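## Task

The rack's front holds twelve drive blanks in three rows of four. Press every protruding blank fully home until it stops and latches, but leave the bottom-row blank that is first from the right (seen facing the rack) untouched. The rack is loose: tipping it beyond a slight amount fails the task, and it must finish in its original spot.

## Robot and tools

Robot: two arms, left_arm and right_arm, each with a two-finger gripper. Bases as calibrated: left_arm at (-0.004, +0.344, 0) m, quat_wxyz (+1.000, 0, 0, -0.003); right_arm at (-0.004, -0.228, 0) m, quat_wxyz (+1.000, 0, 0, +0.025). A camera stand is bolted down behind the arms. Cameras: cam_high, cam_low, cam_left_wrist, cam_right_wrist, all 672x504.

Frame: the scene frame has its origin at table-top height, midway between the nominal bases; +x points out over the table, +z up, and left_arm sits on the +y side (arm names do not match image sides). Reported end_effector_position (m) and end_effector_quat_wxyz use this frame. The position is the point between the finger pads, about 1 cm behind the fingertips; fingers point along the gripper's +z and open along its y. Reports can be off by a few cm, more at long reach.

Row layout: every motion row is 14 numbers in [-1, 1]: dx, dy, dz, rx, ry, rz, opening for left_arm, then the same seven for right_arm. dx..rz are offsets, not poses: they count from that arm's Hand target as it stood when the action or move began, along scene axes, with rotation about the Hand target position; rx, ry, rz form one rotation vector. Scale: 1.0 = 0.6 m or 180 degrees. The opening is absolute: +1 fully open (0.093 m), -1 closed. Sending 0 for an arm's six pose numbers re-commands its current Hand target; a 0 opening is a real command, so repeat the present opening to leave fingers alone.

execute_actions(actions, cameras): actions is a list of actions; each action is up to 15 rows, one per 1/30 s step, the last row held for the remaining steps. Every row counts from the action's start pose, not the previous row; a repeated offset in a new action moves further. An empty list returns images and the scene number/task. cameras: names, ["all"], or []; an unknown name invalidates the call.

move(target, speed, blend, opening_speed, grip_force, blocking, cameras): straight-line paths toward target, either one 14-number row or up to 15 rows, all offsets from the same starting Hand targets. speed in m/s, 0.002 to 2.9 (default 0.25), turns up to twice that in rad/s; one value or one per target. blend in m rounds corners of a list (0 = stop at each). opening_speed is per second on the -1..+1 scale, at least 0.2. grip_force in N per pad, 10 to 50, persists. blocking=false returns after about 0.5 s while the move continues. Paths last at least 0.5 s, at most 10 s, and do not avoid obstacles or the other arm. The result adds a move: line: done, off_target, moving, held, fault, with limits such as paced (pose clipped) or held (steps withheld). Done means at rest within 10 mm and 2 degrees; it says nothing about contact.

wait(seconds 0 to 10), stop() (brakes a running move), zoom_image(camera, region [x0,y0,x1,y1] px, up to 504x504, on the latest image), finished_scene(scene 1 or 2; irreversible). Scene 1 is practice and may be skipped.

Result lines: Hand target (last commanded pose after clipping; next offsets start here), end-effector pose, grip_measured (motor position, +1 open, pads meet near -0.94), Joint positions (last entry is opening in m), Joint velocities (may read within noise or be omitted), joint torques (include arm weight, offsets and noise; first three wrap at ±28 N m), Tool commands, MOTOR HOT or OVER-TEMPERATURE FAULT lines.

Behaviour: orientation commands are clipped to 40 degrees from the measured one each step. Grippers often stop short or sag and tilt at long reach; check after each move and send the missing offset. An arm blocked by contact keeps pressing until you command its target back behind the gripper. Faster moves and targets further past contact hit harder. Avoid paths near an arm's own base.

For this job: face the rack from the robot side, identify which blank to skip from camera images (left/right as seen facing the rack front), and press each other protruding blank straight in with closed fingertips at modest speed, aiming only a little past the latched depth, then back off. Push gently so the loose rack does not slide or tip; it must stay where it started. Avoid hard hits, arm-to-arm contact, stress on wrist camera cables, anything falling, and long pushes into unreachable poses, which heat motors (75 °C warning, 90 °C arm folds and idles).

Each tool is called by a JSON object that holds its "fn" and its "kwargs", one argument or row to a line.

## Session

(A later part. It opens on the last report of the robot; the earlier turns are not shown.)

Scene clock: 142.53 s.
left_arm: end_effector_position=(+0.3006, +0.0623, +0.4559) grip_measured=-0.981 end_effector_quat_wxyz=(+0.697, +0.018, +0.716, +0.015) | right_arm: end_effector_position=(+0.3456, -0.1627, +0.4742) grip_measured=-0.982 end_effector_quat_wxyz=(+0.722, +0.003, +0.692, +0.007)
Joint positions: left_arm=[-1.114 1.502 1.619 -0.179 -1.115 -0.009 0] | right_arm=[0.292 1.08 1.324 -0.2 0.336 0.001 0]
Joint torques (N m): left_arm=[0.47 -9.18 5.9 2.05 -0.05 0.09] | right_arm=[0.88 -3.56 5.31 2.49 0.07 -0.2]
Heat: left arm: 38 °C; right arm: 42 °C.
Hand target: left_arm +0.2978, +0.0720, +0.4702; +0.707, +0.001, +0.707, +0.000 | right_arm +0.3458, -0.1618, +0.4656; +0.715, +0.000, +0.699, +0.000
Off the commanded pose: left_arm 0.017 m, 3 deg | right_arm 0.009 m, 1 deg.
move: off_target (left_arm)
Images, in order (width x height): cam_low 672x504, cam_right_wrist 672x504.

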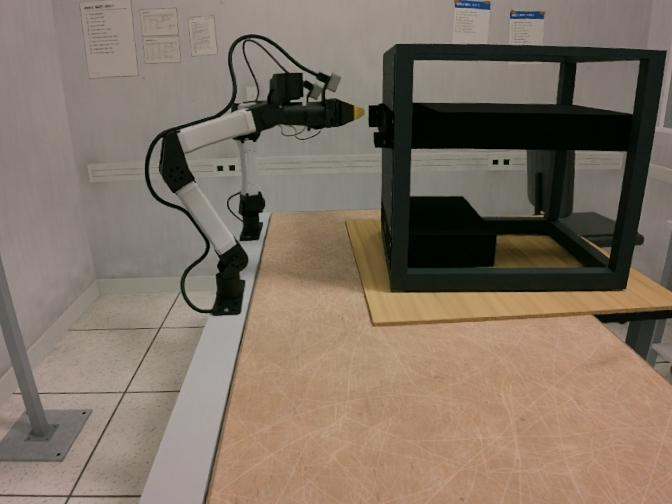

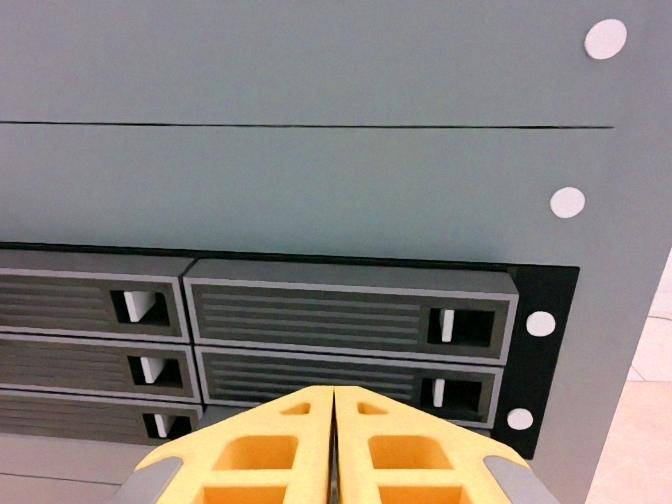

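{"fn": "move", "kwargs": {
  "target": [0.055,0,0.005,0,-0.01,0,-1,-0.12,-0.1,0,0,0,0,-1],
  "cameras": ["cam_low","cam_left_wrist","cam_high"],
  "speed": 0.1
}}

{"fn": "zoom_image", "kwargs": {
  "camera": "cam_low",
  "region": [320, 80, 430, 160]
}}

Scene clock: 157.53 s.
left_arm: end_effector_position=(+0.3294, +0.0721, +0.4638) grip_measured=-0.981 end_effector_quat_wxyz=(+0.709, +0.011, +0.705, +0.011) | right_arm: end_effector_position=(+0.2705, -0.2230, +0.4742) grip_measured=-0.982 end_effector_quat_wxyz=(+0.723, +0.006, +0.691, -0.003)
Joint positions: left_arm=[-1.019 1.517 1.619 -0.088 -1.025 0.043 0] | right_arm=[0.018 0.805 1.248 -0.396 0.08 0.001 0]
Joint torques (N m): left_arm=[0.43 -6.31 7.39 2.13 0.04 0.1] | right_arm=[-0.75 -0.1 5.05 2.53 -0.29 -0.12]
Heat: left arm: 39 °C; right arm: 41 °C.
Hand target: left_arm +0.3309, +0.0719, +0.4731; +0.718, +0.001, +0.696, +0.000 | right_arm +0.2739, -0.2217, +0.4656; +0.715, +0.000, +0.699, +0.000
Off the commanded pose: left_arm 0.010 m, 2 deg | right_arm 0.009 m, 1 deg.
move: done
Images, in order (width x height): cam_high 672x504, cam_low 672x504, cam_left_wrist 672x504.

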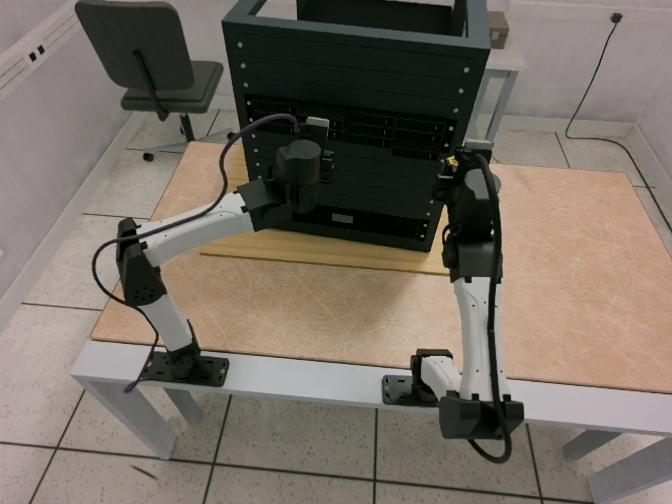

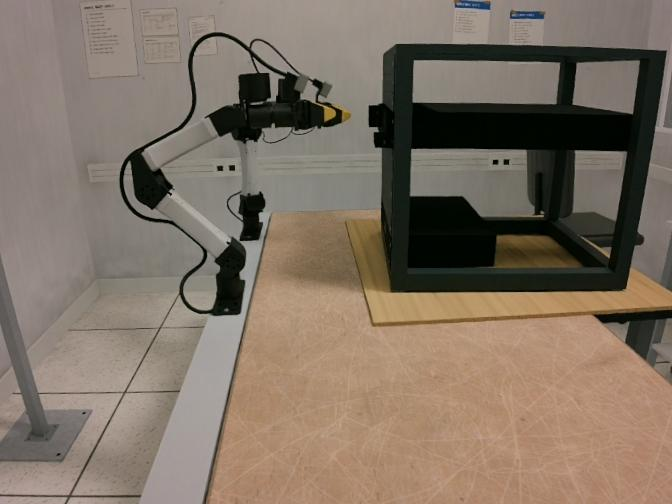

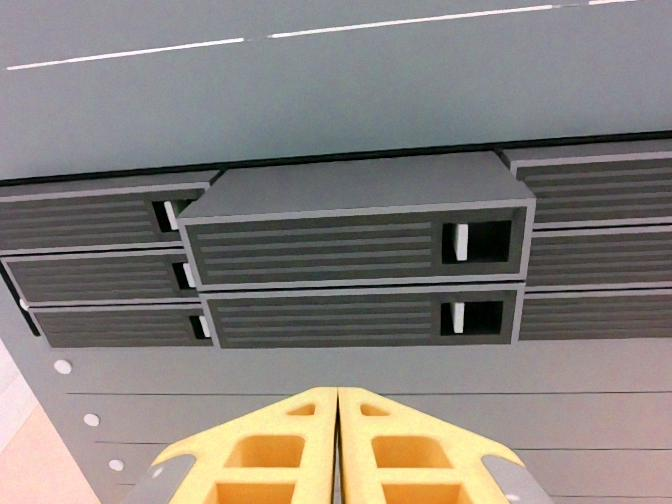

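Scaled by 4.582 from the camera's 672x504 image, which has a finer 960x720 frame.

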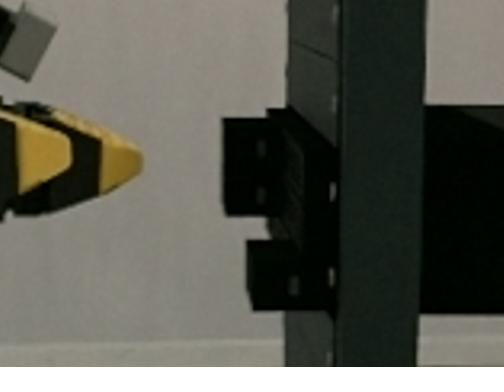

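{"fn": "move", "kwargs": {
  "target": [0.075,0,0.007,0,0,0,-1,0,0,0,0,0,0,-1],
  "cameras": ["cam_low","cam_left_wrist"],
  "speed": 0.05
}}

{"fn": "zoom_image", "kwargs": {
  "camera": "cam_low",
  "region": [320, 80, 430, 160]
}}

Scene clock: 167.03 s.
left_arm: end_effector_position=(+0.3751, +0.0716, +0.4659) grip_measured=-0.981 end_effector_quat_wxyz=(+0.711, +0.010, +0.703, +0.010) | right_arm: end_effector_position=(+0.2705, -0.2228, +0.4741) grip_measured=-0.982 end_effector_quat_wxyz=(+0.723, +0.005, +0.691, -0.003)
Joint positions: left_arm=[-0.907 1.619 1.725 -0.087 -0.914 0.043 0] | right_arm=[0.018 0.805 1.248 -0.397 0.079 0.001 0]
Joint torques (N m): left_arm=[0.35 -7.2 8.95 1.91 0.03 0] | right_arm=[-0.75 -0.09 5.05 2.54 -0.31 -0.11]
Heat: left arm: 39 °C; right arm: 41 °C.
Hand target: left_arm +0.3759, +0.0720, +0.4774; +0.718, +0.001, +0.696, +0.000 | right_arm +0.2739, -0.2217, +0.4656; +0.715, +0.000, +0.699, +0.000
Off the commanded pose: left_arm 0.011 m, 2 deg | right_arm 0.009 m, 1 deg.
move: off_target (left_arm)
Images, in order (width x height): cam_low 672x504, cam_left_wrist 672x504.

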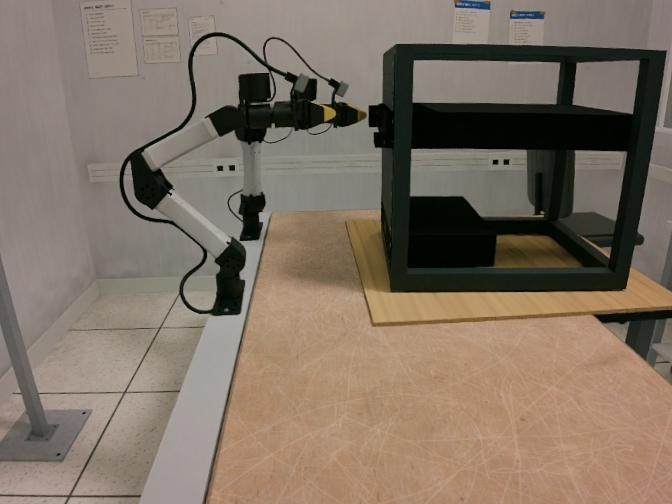

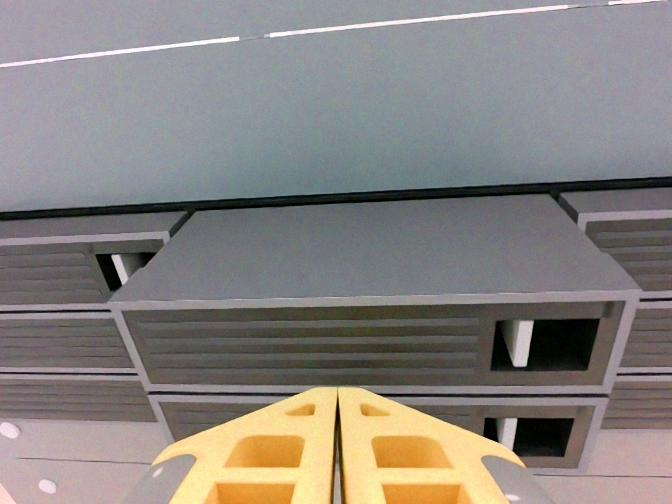

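Scaled by 4.582 from the camera's 672x504 image, which has a finer 960x720 frame.

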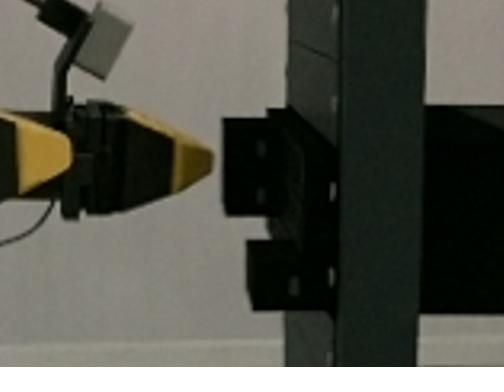

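{"fn": "move", "kwargs": {
  "target": [
    [0,0,-0.006,0,0,0,-1,0,0,0,0,0,0,-1],
    [0.055,0,-0.004,0,0,0,-1,0,0,0,0,0,0,-1]
  ],
  "cameras": ["cam_low","cam_left_wrist"],
  "speed": 0.04
}}

{"fn": "zoom_image", "kwargs": {
  "camera": "cam_low",
  "region": [320, 80, 430, 160]
}}

Scene clock: 175.33 s.
left_arm: end_effector_position=(+0.4072, +0.0708, +0.4631) grip_measured=-0.981 end_effector_quat_wxyz=(+0.710, +0.012, +0.704, +0.011) | right_arm: end_effector_position=(+0.2705, -0.2228, +0.4741) grip_measured=-0.982 end_effector_quat_wxyz=(+0.723, +0.005, +0.691, -0.003)
Joint positions: left_arm=[-0.838 1.699 1.803 -0.09 -0.845 0.043 0] | right_arm=[0.018 0.805 1.248 -0.397 0.079 0.001 0]
Joint torques (N m): left_arm=[0.59 -7.92 9.07 1.96 0.07 -0.06] | right_arm=[-0.73 -0.09 5.05 2.53 -0.31 -0.12]
Heat: left arm: 38 °C; right arm: 41 °C.
Hand target: left_arm +0.4089, +0.0720, +0.4749; +0.718, +0.001, +0.696, +0.000 | right_arm +0.2739, -0.2217, +0.4656; +0.715, +0.000, +0.699, +0.000
Off the commanded pose: left_arm 0.012 m, 2 deg | right_arm 0.009 m, 1 deg.
move: off_target (left_arm)
Images, in order (width x height): cam_low 672x504, cam_left_wrist 672x504.

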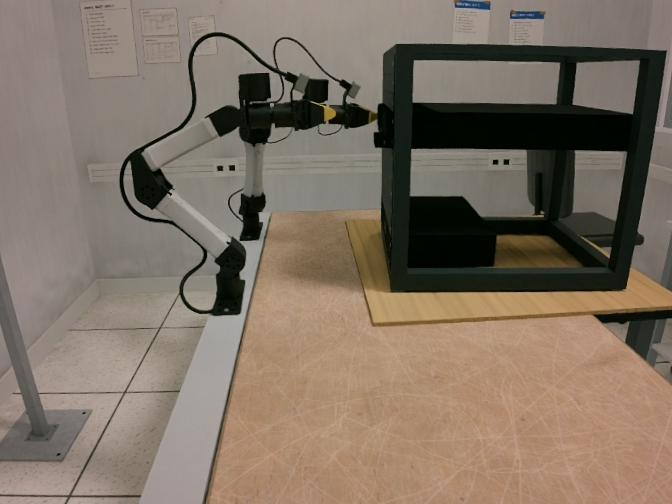

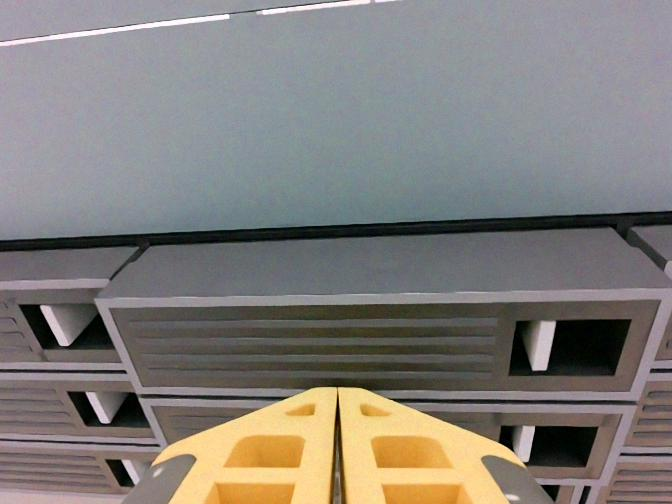

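Scaled by 4.582 from the camera's 672x504 image, which has a finer 960x720 frame.

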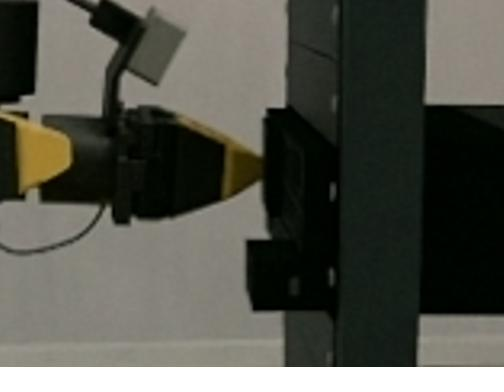

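Both moving together. Finish to the stop.

{"fn": "move", "kwargs": {
  "target": [0.03,0,0,0,0,0,-1,0,0,0,0,0,0,-1],
  "speed": 0.04
}}

{"fn": "move", "kwargs": {
  "target": [0.022,0,0,0,0,0,-1,0,0,0,0,0,0,-1],
  "cameras": ["cam_low","cam_left_wrist"],
  "speed": 0.04
}}

{"fn": "zoom_image", "kwargs": {
  "camera": "cam_low",
  "region": [320, 80, 430, 160]
}}

Scene clock: 182.07 s.
left_arm: end_effector_position=(+0.4163, +0.0690, +0.4641) grip_measured=-0.981 end_effector_quat_wxyz=(+0.706, +0.018, +0.707, +0.013) | right_arm: end_effector_position=(+0.2705, -0.2228, +0.4741) grip_measured=-0.982 end_effector_quat_wxyz=(+0.723, +0.005, +0.691, -0.003)
Joint positions: left_arm=[-0.821 1.731 1.858 -0.129 -0.821 0.043 0] | right_arm=[0.018 0.805 1.248 -0.397 0.079 0.001 0]
Joint torques (N m): left_arm=[2.13 -6.84 9.13 2.25 0.18 -0.08] | right_arm=[-0.75 -0.1 5.05 2.52 -0.32 -0.12]
Heat: left arm: 39 °C; right arm: 41 °C.
Hand target: left_arm +0.4269, +0.0720, +0.4750; +0.718, +0.001, +0.696, +0.000 | right_arm +0.2739, -0.2217, +0.4656; +0.715, +0.000, +0.699, +0.000
Off the commanded pose: left_arm 0.015 m, 3 deg | right_arm 0.009 m, 1 deg.
move: off_target (left_arm)

Scene clock: 182.93 s.
left_arm: end_effector_position=(+0.4175, +0.0687, +0.4640) grip_measured=-0.981 end_effector_quat_wxyz=(+0.700, +0.025, +0.713, +0.020) | right_arm: end_effector_position=(+0.2705, -0.2228, +0.4741) grip_measured=-0.982 end_effector_quat_wxyz=(+0.723, +0.005, +0.691, -0.003)
Joint positions: left_arm=[-0.819 1.743 1.892 -0.177 -0.819 0.043 0] | right_arm=[0.018 0.805 1.248 -0.397 0.079 0.001 0]
Joint torques (N m): left_arm=[4 -5.24 9.1 2.68 0.39 -0.09] | right_arm=[-0.73 -0.09 5.05 2.53 -0.32 -0.12]
Heat: left arm: 39 °C; right arm: 41 °C.
Hand target: left_arm +0.4400, +0.0719, +0.4750; +0.718, +0.001, +0.696, +0.000 | right_arm +0.2739, -0.2217, +0.4656; +0.715, +0.000, +0.699, +0.000
Off the commanded pose: left_arm 0.025 m, 5 deg | right_arm 0.009 m, 1 deg.
move: off_target (left_arm)
Images, in order (width x height): cam_low 672x504, cam_left_wrist 672x504.

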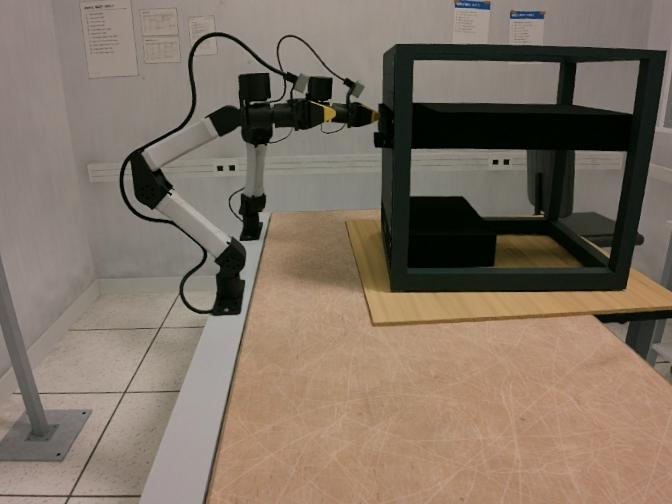

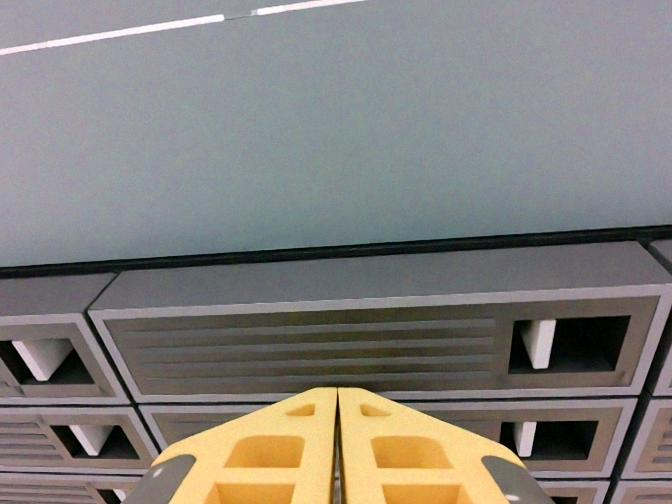

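Scaled by 4.582 from the camera's 672x504 image, which has a finer 960x720 frame.

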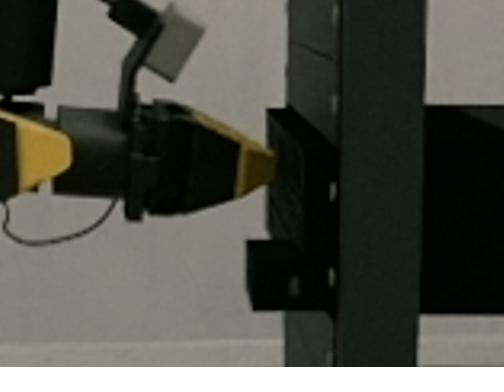

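{"fn": "move", "kwargs": {
  "target": [-0.17,0,0.004,0,0,0,-1,0,0,0,0,0,0,-1],
  "cameras": ["cam_left_wrist"],
  "speed": 0.15
}}

{"fn": "move", "kwargs": {
  "target": [-0.1,0.15,0,0,0,0,-1,0.05,0.1,-0.07,0.5,0,0,0.05],
  "cameras": ["all"],
  "speed": 0.3
}}

{"fn": "zoom_image", "kwargs": {
  "camera": "cam_low",
  "region": [320, 80, 430, 160]
}}

Scene clock: 198.03 s.
left_arm: end_effector_position=(+0.3430, +0.0633, +0.4624) grip_measured=-0.981 end_effector_quat_wxyz=(+0.706, +0.022, +0.708, +0.011) | right_arm: end_effector_position=(+0.2705, -0.2228, +0.4741) grip_measured=-0.982 end_effector_quat_wxyz=(+0.723, +0.005, +0.691, -0.003)
Joint positions: left_arm=[-0.994 1.567 1.673 -0.111 -0.986 0.043 0] | right_arm=[0.018 0.805 1.248 -0.397 0.079 0.001 0]
Joint torques (N m): left_arm=[-0.09 -9.44 6.06 2.17 -0.17 0.04] | right_arm=[-0.76 -0.1 5.04 2.53 -0.32 -0.12]
Heat: left arm: 42 °C; right arm: 41 °C.
Hand target: left_arm +0.3380, +0.0720, +0.4774; +0.718, +0.001, +0.696, +0.000 | right_arm +0.2739, -0.2217, +0.4656; +0.715, +0.000, +0.699, +0.000
Off the commanded pose: left_arm 0.018 m, 3 deg | right_arm 0.009 m, 1 deg.
move: off_target (left_arm)
Images, in order (width x height): cam_left_wrist 672x504.

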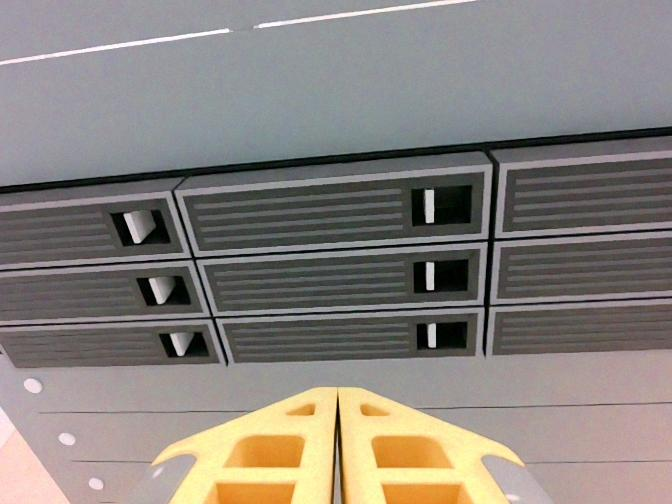

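Scene clock: 201.50 s.
left_arm: end_effector_position=(+0.2820, +0.1564, +0.4735) grip_measured=-0.981 end_effector_quat_wxyz=(+0.715, +0.006, +0.699, -0.001) | right_arm: end_effector_position=(+0.3013, -0.1615, +0.4280) grip_measured=+0.049 end_effector_quat_wxyz=(+0.505, +0.497, +0.501, +0.496)
Joint positions: left_arm=[-1.001 1.176 1.385 -0.167 -0.997 0.043 0] | right_arm=[0.407 0.881 1.093 -0.21 0.462 1.557 0.048]
Joint torques (N m): left_arm=[-0.36 -4.89 5.71 1.8 -0.13 0.09] | right_arm=[0.95 -1.01 5.76 2.7 0.23 0]
Heat: left arm: 41 °C; right arm: 42 °C.
Hand target: left_arm +0.2781, +0.1619, +0.4773; +0.718, +0.001, +0.696, +0.000 | right_arm +0.3038, -0.1618, +0.4237; +0.506, +0.506, +0.494, +0.494
Off the commanded pose: left_arm 0.008 m, 1 deg | right_arm 0.005 m, 1 deg.
move: done

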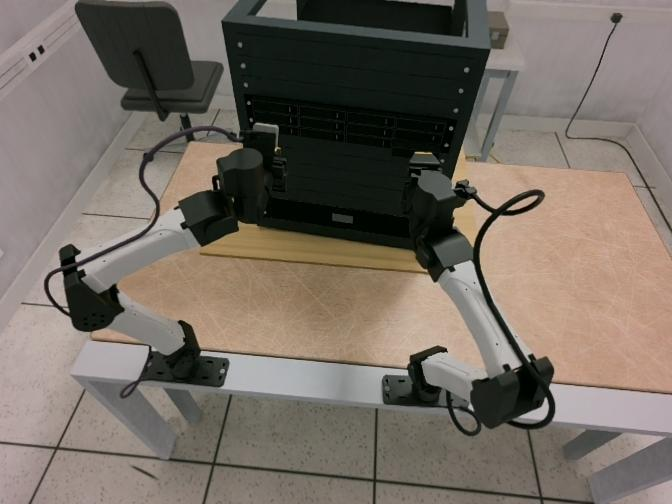

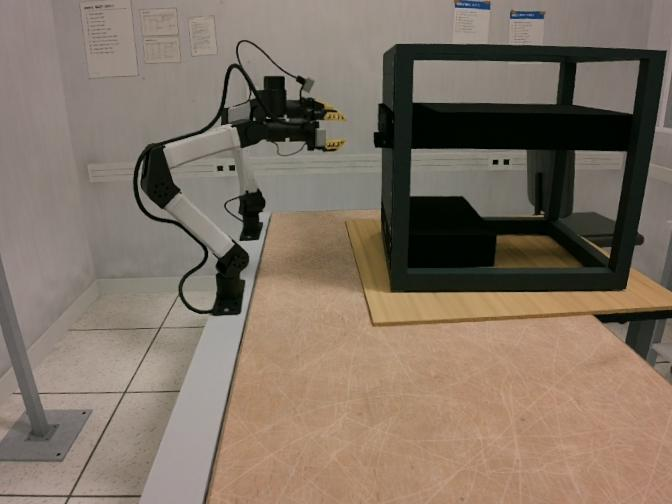

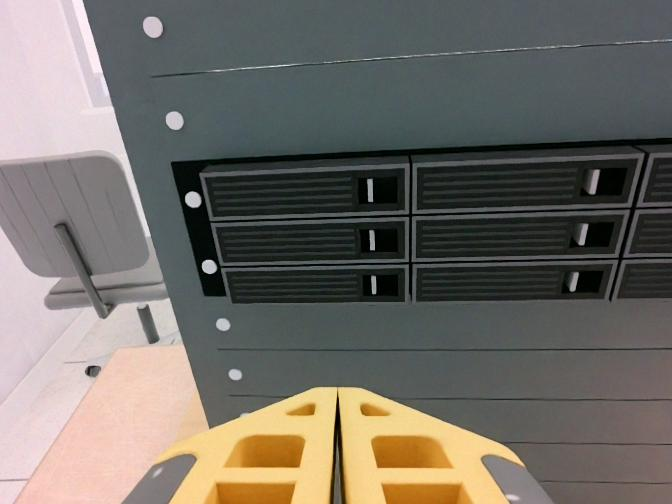

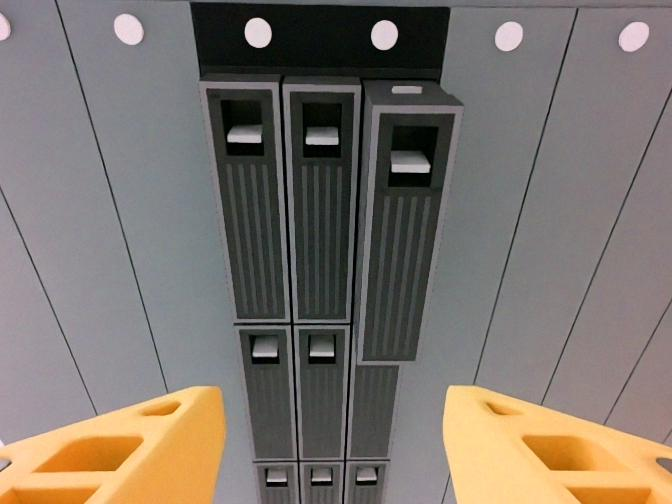

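Scaled by 4.582 from the camera's 672x504 image, which has a finer 960x720 frame.

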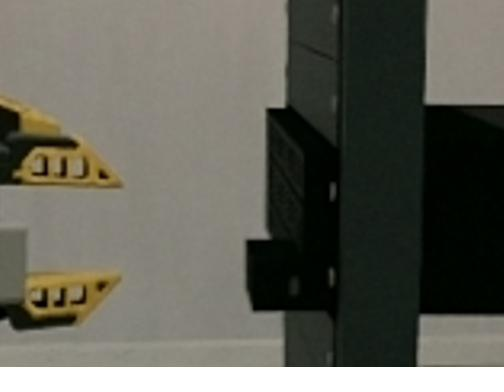

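{"fn": "move", "kwargs": {
  "target": [0,0,0,0,0,0,-1,0.075,0,-0.038,0,0,0,0.05],
  "cameras": ["cam_low","cam_right_wrist"],
  "speed": 0.15
}}

{"fn": "zoom_image", "kwargs": {
  "camera": "cam_low",
  "region": [340, 100, 430, 170]
}}

Scene clock: 211.80 s.
left_arm: end_effector_position=(+0.2820, +0.1564, +0.4735) grip_measured=-0.981 end_effector_quat_wxyz=(+0.715, +0.006, +0.699, -0.001) | right_arm: end_effector_position=(+0.3469, -0.1604, +0.4037) grip_measured=+0.049 end_effector_quat_wxyz=(+0.508, +0.503, +0.498, +0.490)
Joint positions: left_arm=[-1.001 1.176 1.385 -0.167 -0.997 0.043 0] | right_arm=[0.323 1.008 1.04 -0.035 0.396 1.559 0.048]
Joint torques (N m): left_arm=[-0.36 -4.89 5.7 1.8 -0.14 0.09] | right_arm=[-0.72 -2.92 6.22 2.73 -0.15 -0.02]
Heat: left arm: 39 °C; right arm: 44 °C.
Hand target: left_arm +0.2781, +0.1619, +0.4773; +0.718, +0.001, +0.696, +0.000 | right_arm +0.3489, -0.1618, +0.4008; +0.506, +0.506, +0.494, +0.494
Off the commanded pose: left_arm 0.008 m, 1 deg | right_arm 0.004 m, 1 deg.
move: done
Images, in order (width x height): cam_low 672x504, cam_right_wrist 672x504.

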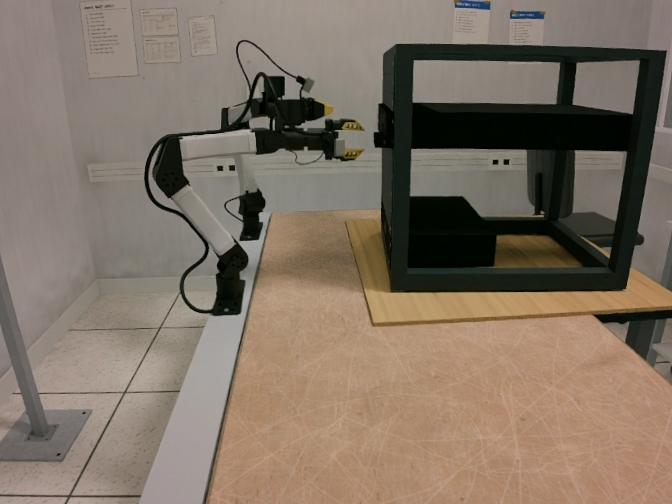

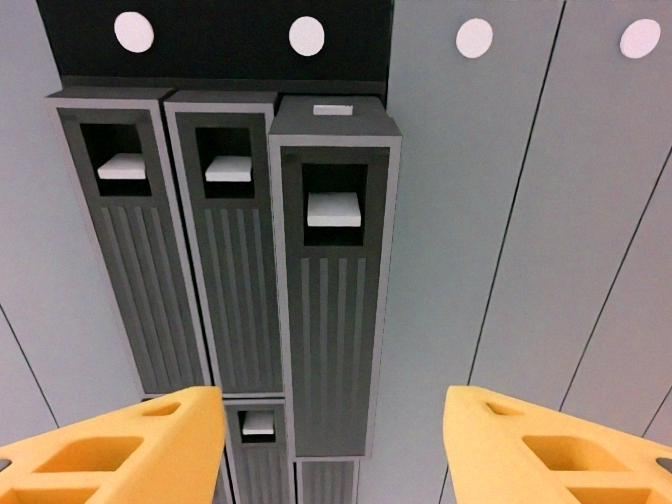

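Scaled by 5.600 from the camera's 672x504 image, which has a finer 960x720 frame.

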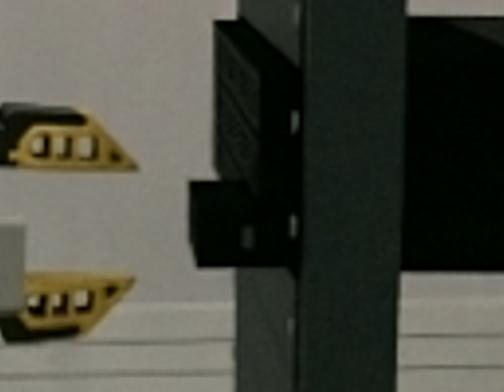

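{"fn": "move", "kwargs": {
  "target": [0,0,0,0,0,0,-1,0.054,0,0.005,0,0,0,0.05],
  "cameras": ["cam_low"],
  "speed": 0.05
}}

{"fn": "zoom_image", "kwargs": {
  "camera": "cam_low",
  "region": [340, 100, 430, 170]
}}

Scene clock: 219.97 s.
left_arm: end_effector_position=(+0.2820, +0.1564, +0.4735) grip_measured=-0.981 end_effector_quat_wxyz=(+0.715, +0.006, +0.699, -0.001) | right_arm: end_effector_position=(+0.3789, -0.1600, +0.3858) grip_measured=+0.049 end_effector_quat_wxyz=(+0.501, +0.509, +0.511, +0.477)
Joint positions: left_arm=[-1.001 1.176 1.385 -0.167 -0.997 0.043 0] | right_arm=[0.273 1.118 1.058 0.016 0.345 1.559 0.048]
Joint torques (N m): left_arm=[-0.36 -4.9 5.71 1.8 -0.13 0.09] | right_arm=[-0.73 -3.45 10.28 2.76 -0.17 -0.03]
Heat: left arm: 39 °C; right arm: 45 °C.
Hand target: left_arm +0.2781, +0.1619, +0.4773; +0.718, +0.001, +0.696, +0.000 | right_arm +0.3812, -0.1617, +0.4038; +0.506, +0.506, +0.494, +0.494
Off the commanded pose: left_arm 0.008 m, 1 deg | right_arm 0.018 m, 3 deg.
move: off_target (right_arm)
Images, in order (width x height): cam_low 672x504.

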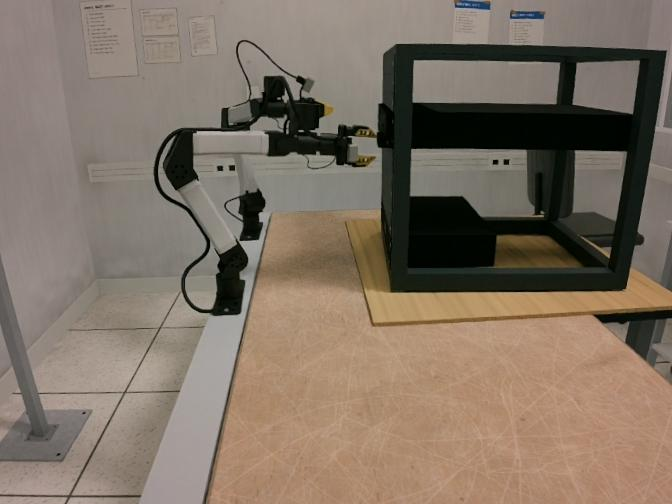

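Scaled by 5.600 from the camera's 672x504 image, which has a finer 960x720 frame.

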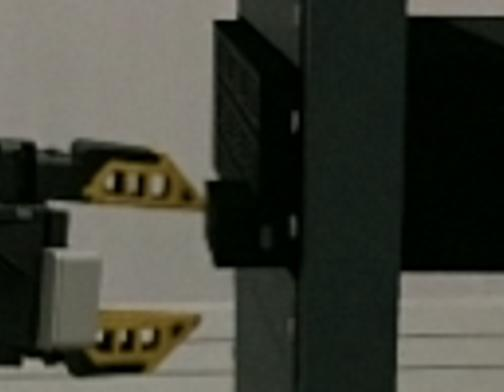

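{"fn": "move", "kwargs": {
  "target": [
    [0,0,0,0,0,0,-1,-0.055,0,0.005,0,0,0,0.4],
    [0,0,0,0,0,0,-1,-0.05,0,0.034,0,-0.008,0,0.4]
  ],
  "cameras": ["cam_low"],
  "speed": 0.05
}}

{"fn": "zoom_image", "kwargs": {
  "camera": "cam_low",
  "region": [340, 100, 430, 170]
}}

Scene clock: 229.70 s.
left_arm: end_effector_position=(+0.2820, +0.1564, +0.4735) grip_measured=-0.981 end_effector_quat_wxyz=(+0.715, +0.006, +0.699, -0.001) | right_arm: end_effector_position=(+0.3513, -0.1593, +0.4127) grip_measured=+0.399 end_effector_quat_wxyz=(+0.505, +0.497, +0.499, +0.499)
Joint positions: left_arm=[-1.001 1.176 1.385 -0.167 -0.997 0.043 0] | right_arm=[0.306 1.028 1.073 -0.036 0.361 1.559 0.064]
Joint torques (N m): left_arm=[-0.36 -4.9 5.71 1.8 -0.14 0.09] | right_arm=[0.42 -2.47 9.98 2.44 0.16 -0.12]
Heat: left arm: 38 °C; right arm: 46 °C.
Hand target: left_arm +0.2781, +0.1619, +0.4773; +0.718, +0.001, +0.696, +0.000 | right_arm +0.3513, -0.1618, +0.4240; +0.512, +0.500, +0.488, +0.500
Off the commanded pose: left_arm 0.008 m, 1 deg | right_arm 0.012 m, 2 deg.
move: off_target (right_arm)
Images, in order (width x height): cam_low 672x504.

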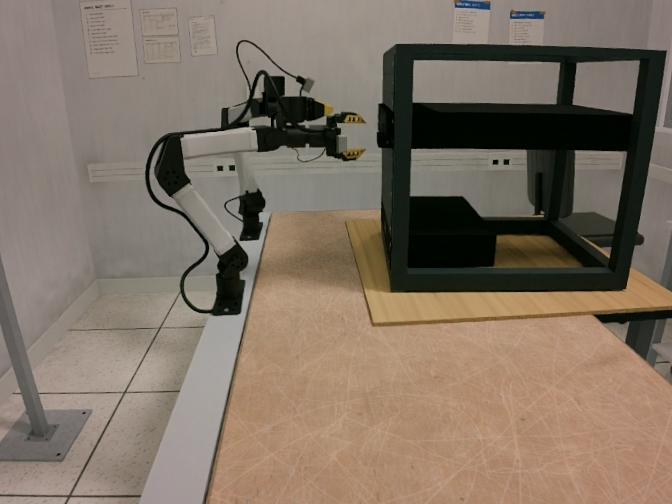

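Scaled by 5.600 from the camera's 672x504 image, which has a finer 960x720 frame.

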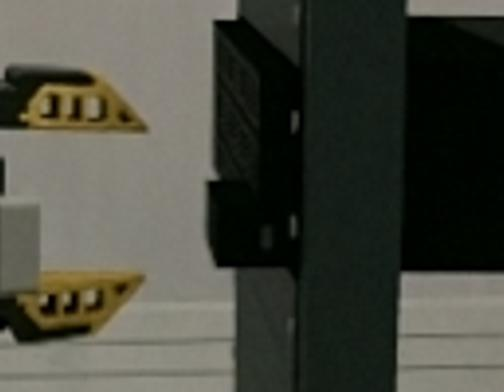

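{"fn": "move", "kwargs": {
  "target": [0,0,0,0,0,0,-1,0.033,0,-0.007,0,0,0,0.4],
  "cameras": ["cam_low"],
  "speed": 0.05
}}

{"fn": "zoom_image", "kwargs": {
  "camera": "cam_low",
  "region": [340, 100, 430, 170]
}}

Scene clock: 239.57 s.
left_arm: end_effector_position=(+0.2820, +0.1564, +0.4735) grip_measured=-0.981 end_effector_quat_wxyz=(+0.715, +0.006, +0.699, -0.001) | right_arm: end_effector_position=(+0.3695, -0.1599, +0.4022) grip_measured=+0.399 end_effector_quat_wxyz=(+0.506, +0.505, +0.503, +0.486)
Joint positions: left_arm=[-1.001 1.176 1.385 -0.167 -0.997 0.043 0] | right_arm=[0.287 1.091 1.085 -0.011 0.359 1.559 0.064]
Joint torques (N m): left_arm=[-0.36 -4.89 5.71 1.8 -0.13 0.09] | right_arm=[-0.72 -3.17 10.15 2.75 -0.15 -0.13]
Heat: left arm: 38 °C; right arm: 45 °C.
Hand target: left_arm +0.2781, +0.1619, +0.4773; +0.718, +0.001, +0.696, +0.000 | right_arm +0.3711, -0.1617, +0.4199; +0.512, +0.500, +0.488, +0.500
Off the commanded pose: left_arm 0.008 m, 1 deg | right_arm 0.018 m, 3 deg.
move: off_target (right_arm)
Images, in order (width x height): cam_low 672x504.

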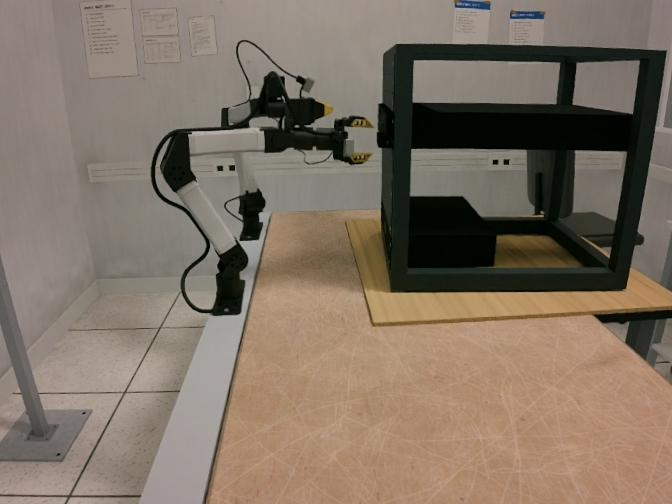

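Scaled by 5.600 from the camera's 672x504 image, which has a finer 960x720 frame.

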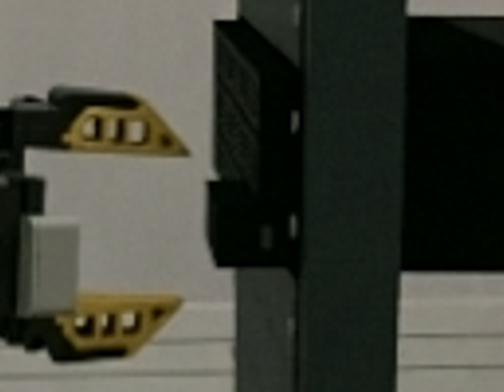

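{"fn": "move", "kwargs": {
  "target": [0,0,0,0,0,0,-1,0.036,0,0.003,0,0,0,0.4],
  "cameras": ["cam_low"],
  "speed": 0.04
}}

{"fn": "zoom_image", "kwargs": {
  "camera": "cam_low",
  "region": [340, 100, 430, 170]
}}

Scene clock: 246.17 s.
left_arm: end_effector_position=(+0.2820, +0.1564, +0.4735) grip_measured=-0.981 end_effector_quat_wxyz=(+0.715, +0.006, +0.699, -0.001) | right_arm: end_effector_position=(+0.3908, -0.1599, +0.4038) grip_measured=+0.399 end_effector_quat_wxyz=(+0.506, +0.506, +0.503, +0.486)
Joint positions: left_arm=[-1.001 1.176 1.385 -0.167 -0.997 0.043 0] | right_arm=[0.258 1.169 1.135 0.017 0.331 1.559 0.064]
Joint torques (N m): left_arm=[-0.36 -4.89 5.71 1.8 -0.13 0.09] | right_arm=[-0.73 -3.95 10.17 2.73 -0.19 -0.12]
Heat: left arm: 38 °C; right arm: 46 °C.
Hand target: left_arm +0.2781, +0.1619, +0.4773; +0.718, +0.001, +0.696, +0.000 | right_arm +0.3927, -0.1618, +0.4218; +0.512, +0.500, +0.487, +0.500
Off the commanded pose: left_arm 0.008 m, 1 deg | right_arm 0.018 m, 3 deg.
move: off_target (right_arm)
Images, in order (width x height): cam_low 672x504.

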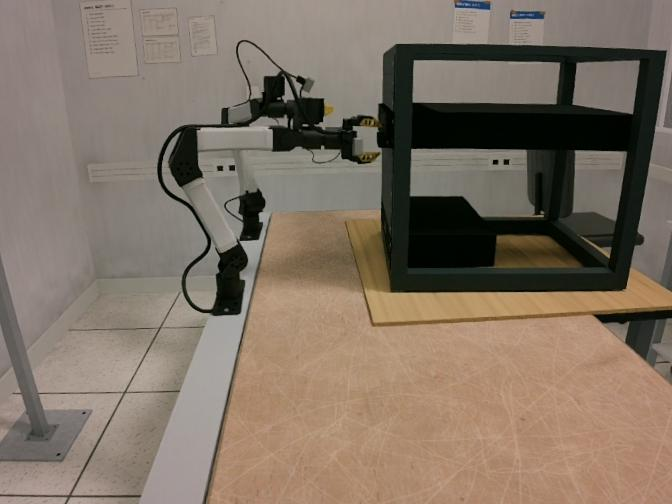

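Scaled by 5.600 from the camera's 672x504 image, which has a finer 960x720 frame.

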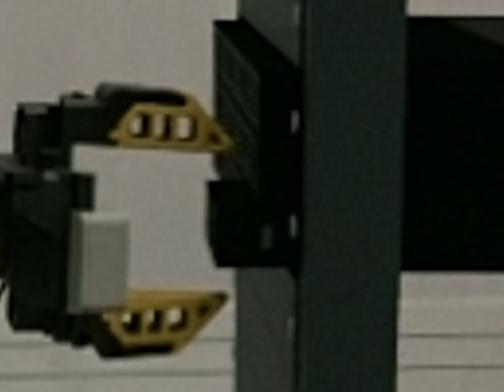

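{"fn": "move", "kwargs": {
  "target": [0,0,0,0,0,0,-1,0,0,0,0,0,0,-0.8],
  "grip_force": 30,
  "cameras": ["cam_low","cam_right_wrist"]
}}

{"fn": "zoom_image", "kwargs": {
  "camera": "cam_low",
  "region": [340, 100, 430, 170]
}}

Scene clock: 257.67 s.
left_arm: end_effector_position=(+0.2820, +0.1564, +0.4735) grip_measured=-0.981 end_effector_quat_wxyz=(+0.715, +0.006, +0.699, -0.001) | right_arm: end_effector_position=(+0.3908, -0.1598, +0.4043) grip_measured=-0.446 end_effector_quat_wxyz=(+0.506, +0.505, +0.502, +0.487)
Joint positions: left_arm=[-1.001 1.176 1.385 -0.167 -0.997 0.043 0] | right_arm=[0.258 1.169 1.135 0.019 0.33 1.559 0.024]
Joint torques (N m): left_arm=[-0.36 -4.89 5.71 1.8 -0.13 0.09] | right_arm=[-0.72 -3.89 10.26 2.73 -0.15 -0.12]
Heat: left arm: 38 °C; right arm: 48 °C.
Hand target: left_arm +0.2781, +0.1619, +0.4773; +0.718, +0.001, +0.696, +0.000 | right_arm +0.3927, -0.1618, +0.4218; +0.512, +0.500, +0.488, +0.500
Off the commanded pose: left_arm 0.008 m, 1 deg | right_arm 0.018 m, 2 deg.
grip_force (N): 30, 30
move: off_target (right_arm)
Images, in order (width x height): cam_low 672x504, cam_right_wrist 672x504.

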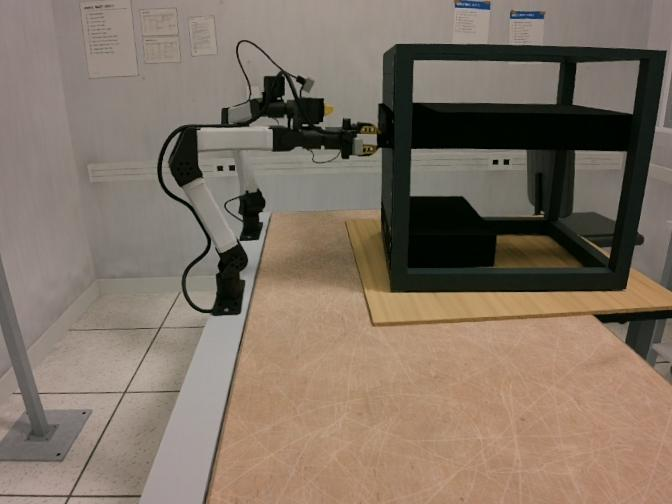

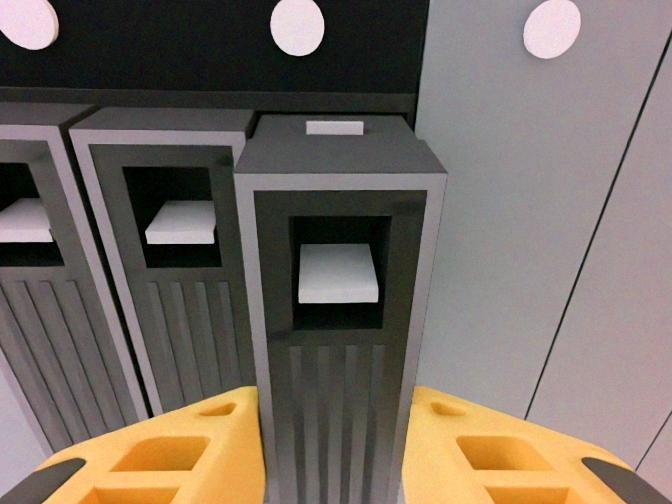

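Scaled by 5.600 from the camera's 672x504 image, which has a finer 960x720 frame.

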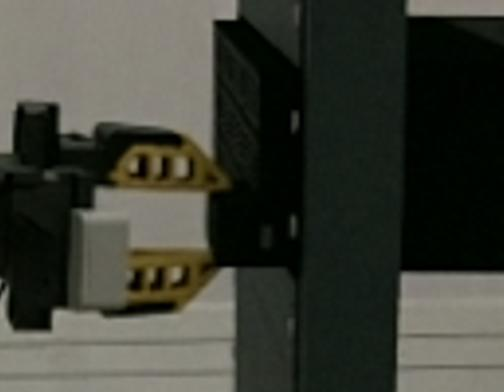

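{"fn": "move", "kwargs": {
  "target": [0,0,0,0,0,0,-1,-0.022,0,0,0,0,0,-0.8],
  "cameras": ["cam_low"],
  "speed": 0.03
}}

{"fn": "zoom_image", "kwargs": {
  "camera": "cam_low",
  "region": [340, 100, 430, 170]
}}

Scene clock: 265.03 s.
left_arm: end_effector_position=(+0.2820, +0.1564, +0.4735) grip_measured=-0.981 end_effector_quat_wxyz=(+0.715, +0.006, +0.699, -0.001) | right_arm: end_effector_position=(+0.3874, -0.1609, +0.4054) grip_measured=-0.457 end_effector_quat_wxyz=(+0.505, +0.506, +0.503, +0.486)
Joint positions: left_arm=[-1.001 1.176 1.385 -0.167 -0.997 0.043 0] | right_arm=[0.258 1.158 1.135 0.005 0.33 1.561 0.023]
Joint torques (N m): left_arm=[-0.36 -4.89 5.7 1.8 -0.14 0.09] | right_arm=[0.81 -6.72 8.27 2.67 0.02 -0.13]
Heat: left arm: 38 °C; right arm: 48 °C.
Hand target: left_arm +0.2781, +0.1619, +0.4773; +0.718, +0.001, +0.696, +0.000 | right_arm +0.3794, -0.1618, +0.4218; +0.512, +0.500, +0.487, +0.500
Off the commanded pose: left_arm 0.008 m, 1 deg | right_arm 0.018 m, 3 deg.
grip_force (N): 30, 30
move: off_target (right_arm)
Images, in order (width x height): cam_low 672x504.

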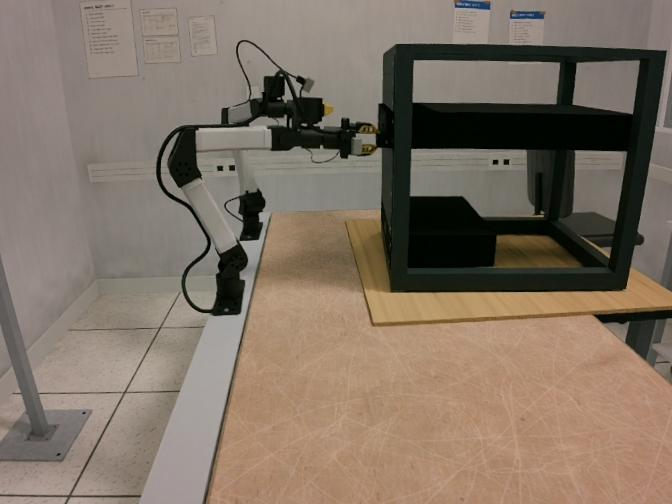

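Scaled by 5.600 from the camera's 672x504 image, which has a finer 960x720 frame.

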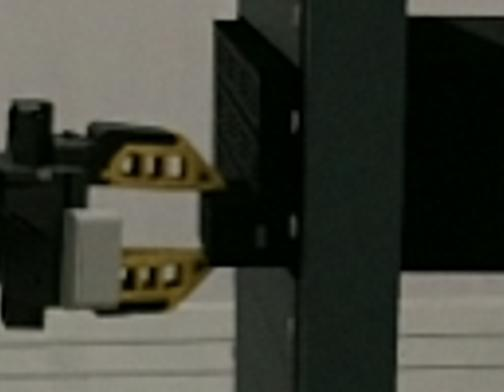

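{"fn": "move", "kwargs": {
  "target": [0,0,0,0,0,0,-1,-0.014,0,0,0,0,0,-0.8],
  "cameras": ["cam_low"],
  "speed": 0.03
}}

{"fn": "zoom_image", "kwargs": {
  "camera": "cam_low",
  "region": [340, 100, 430, 170]
}}

Scene clock: 271.10 s.
left_arm: end_effector_position=(+0.2820, +0.1564, +0.4735) grip_measured=-0.981 end_effector_quat_wxyz=(+0.715, +0.006, +0.699, -0.001) | right_arm: end_effector_position=(+0.3828, -0.1600, +0.4059) grip_measured=-0.457 end_effector_quat_wxyz=(+0.502, +0.506, +0.506, +0.486)
Joint positions: left_arm=[-1.001 1.176 1.385 -0.167 -0.997 0.043 0] | right_arm=[0.264 1.143 1.135 -0.017 0.33 1.564 0.023]
Joint torques (N m): left_arm=[-0.36 -4.9 5.71 1.8 -0.13 0.09] | right_arm=[1.31 -7.82 7.02 2.75 0.15 -0.15]
Heat: left arm: 38 °C; right arm: 47 °C.
Hand target: left_arm +0.2781, +0.1619, +0.4773; +0.718, +0.001, +0.696, +0.000 | right_arm +0.3711, -0.1618, +0.4218; +0.512, +0.500, +0.488, +0.500
Off the commanded pose: left_arm 0.008 m, 1 deg | right_arm 0.020 m, 3 deg.
grip_force (N): 30, 30
move: off_target (right_arm)
Images, in order (width x height): cam_low 672x504.

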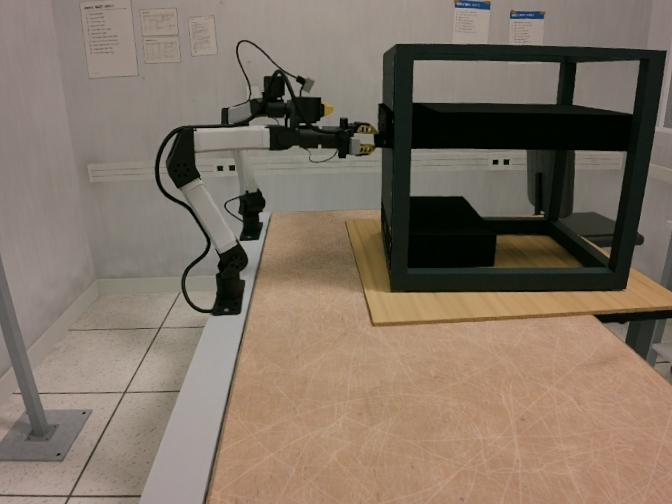

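Scaled by 5.600 from the camera's 672x504 image, which has a finer 960x720 frame.

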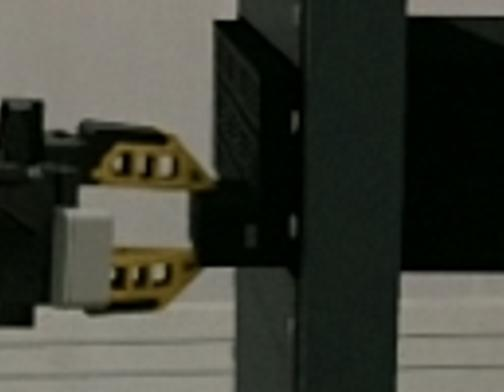

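Front ≈190 now; 13 px (~6 mm) to go.

{"fn": "move", "kwargs": {
  "target": [0,0,0,0,0,0,-1,-0.014,0,0,0,0,0,-0.8],
  "cameras": ["cam_low"],
  "speed": 0.03
}}

{"fn": "zoom_image", "kwargs": {
  "camera": "cam_low",
  "region": [340, 100, 430, 170]
}}

Scene clock: 275.87 s.
left_arm: end_effector_position=(+0.2820, +0.1564, +0.4735) grip_measured=-0.981 end_effector_quat_wxyz=(+0.715, +0.006, +0.699, -0.001) | right_arm: end_effector_position=(+0.3752, -0.1593, +0.4060) grip_measured=-0.457 end_effector_quat_wxyz=(+0.500, +0.506, +0.507, +0.487)
Joint positions: left_arm=[-1.001 1.176 1.385 -0.167 -0.997 0.043 0] | right_arm=[0.274 1.116 1.122 -0.033 0.336 1.565 0.023]
Joint torques (N m): left_arm=[-0.36 -4.89 5.71 1.8 -0.14 0.09] | right_arm=[1.48 -7.77 6.79 2.77 0.2 -0.17]
Heat: left arm: 38 °C; right arm: 47 °C.
Hand target: left_arm +0.2781, +0.1619, +0.4773; +0.718, +0.001, +0.696, +0.000 | right_arm +0.3627, -0.1617, +0.4217; +0.512, +0.500, +0.488, +0.500
Off the commanded pose: left_arm 0.008 m, 1 deg | right_arm 0.020 m, 3 deg.
grip_force (N): 30, 30
move: off_target (right_arm)
Images, in order (width x height): cam_low 672x504.

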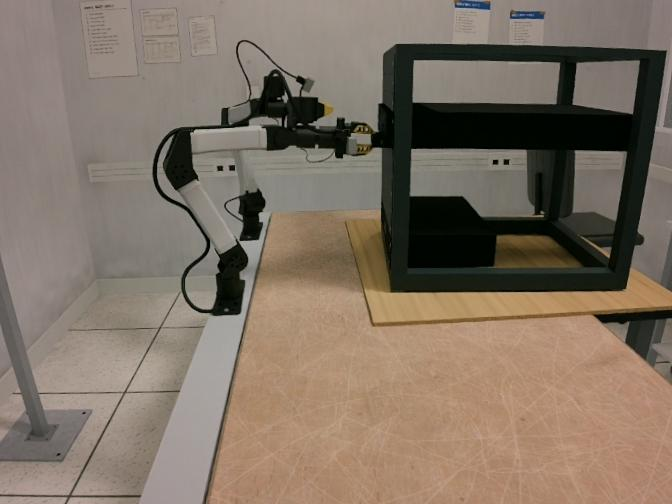

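Scaled by 5.600 from the camera's 672x504 image, which has a finer 960x720 frame.

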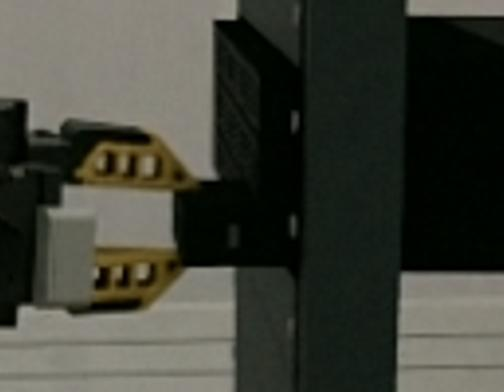

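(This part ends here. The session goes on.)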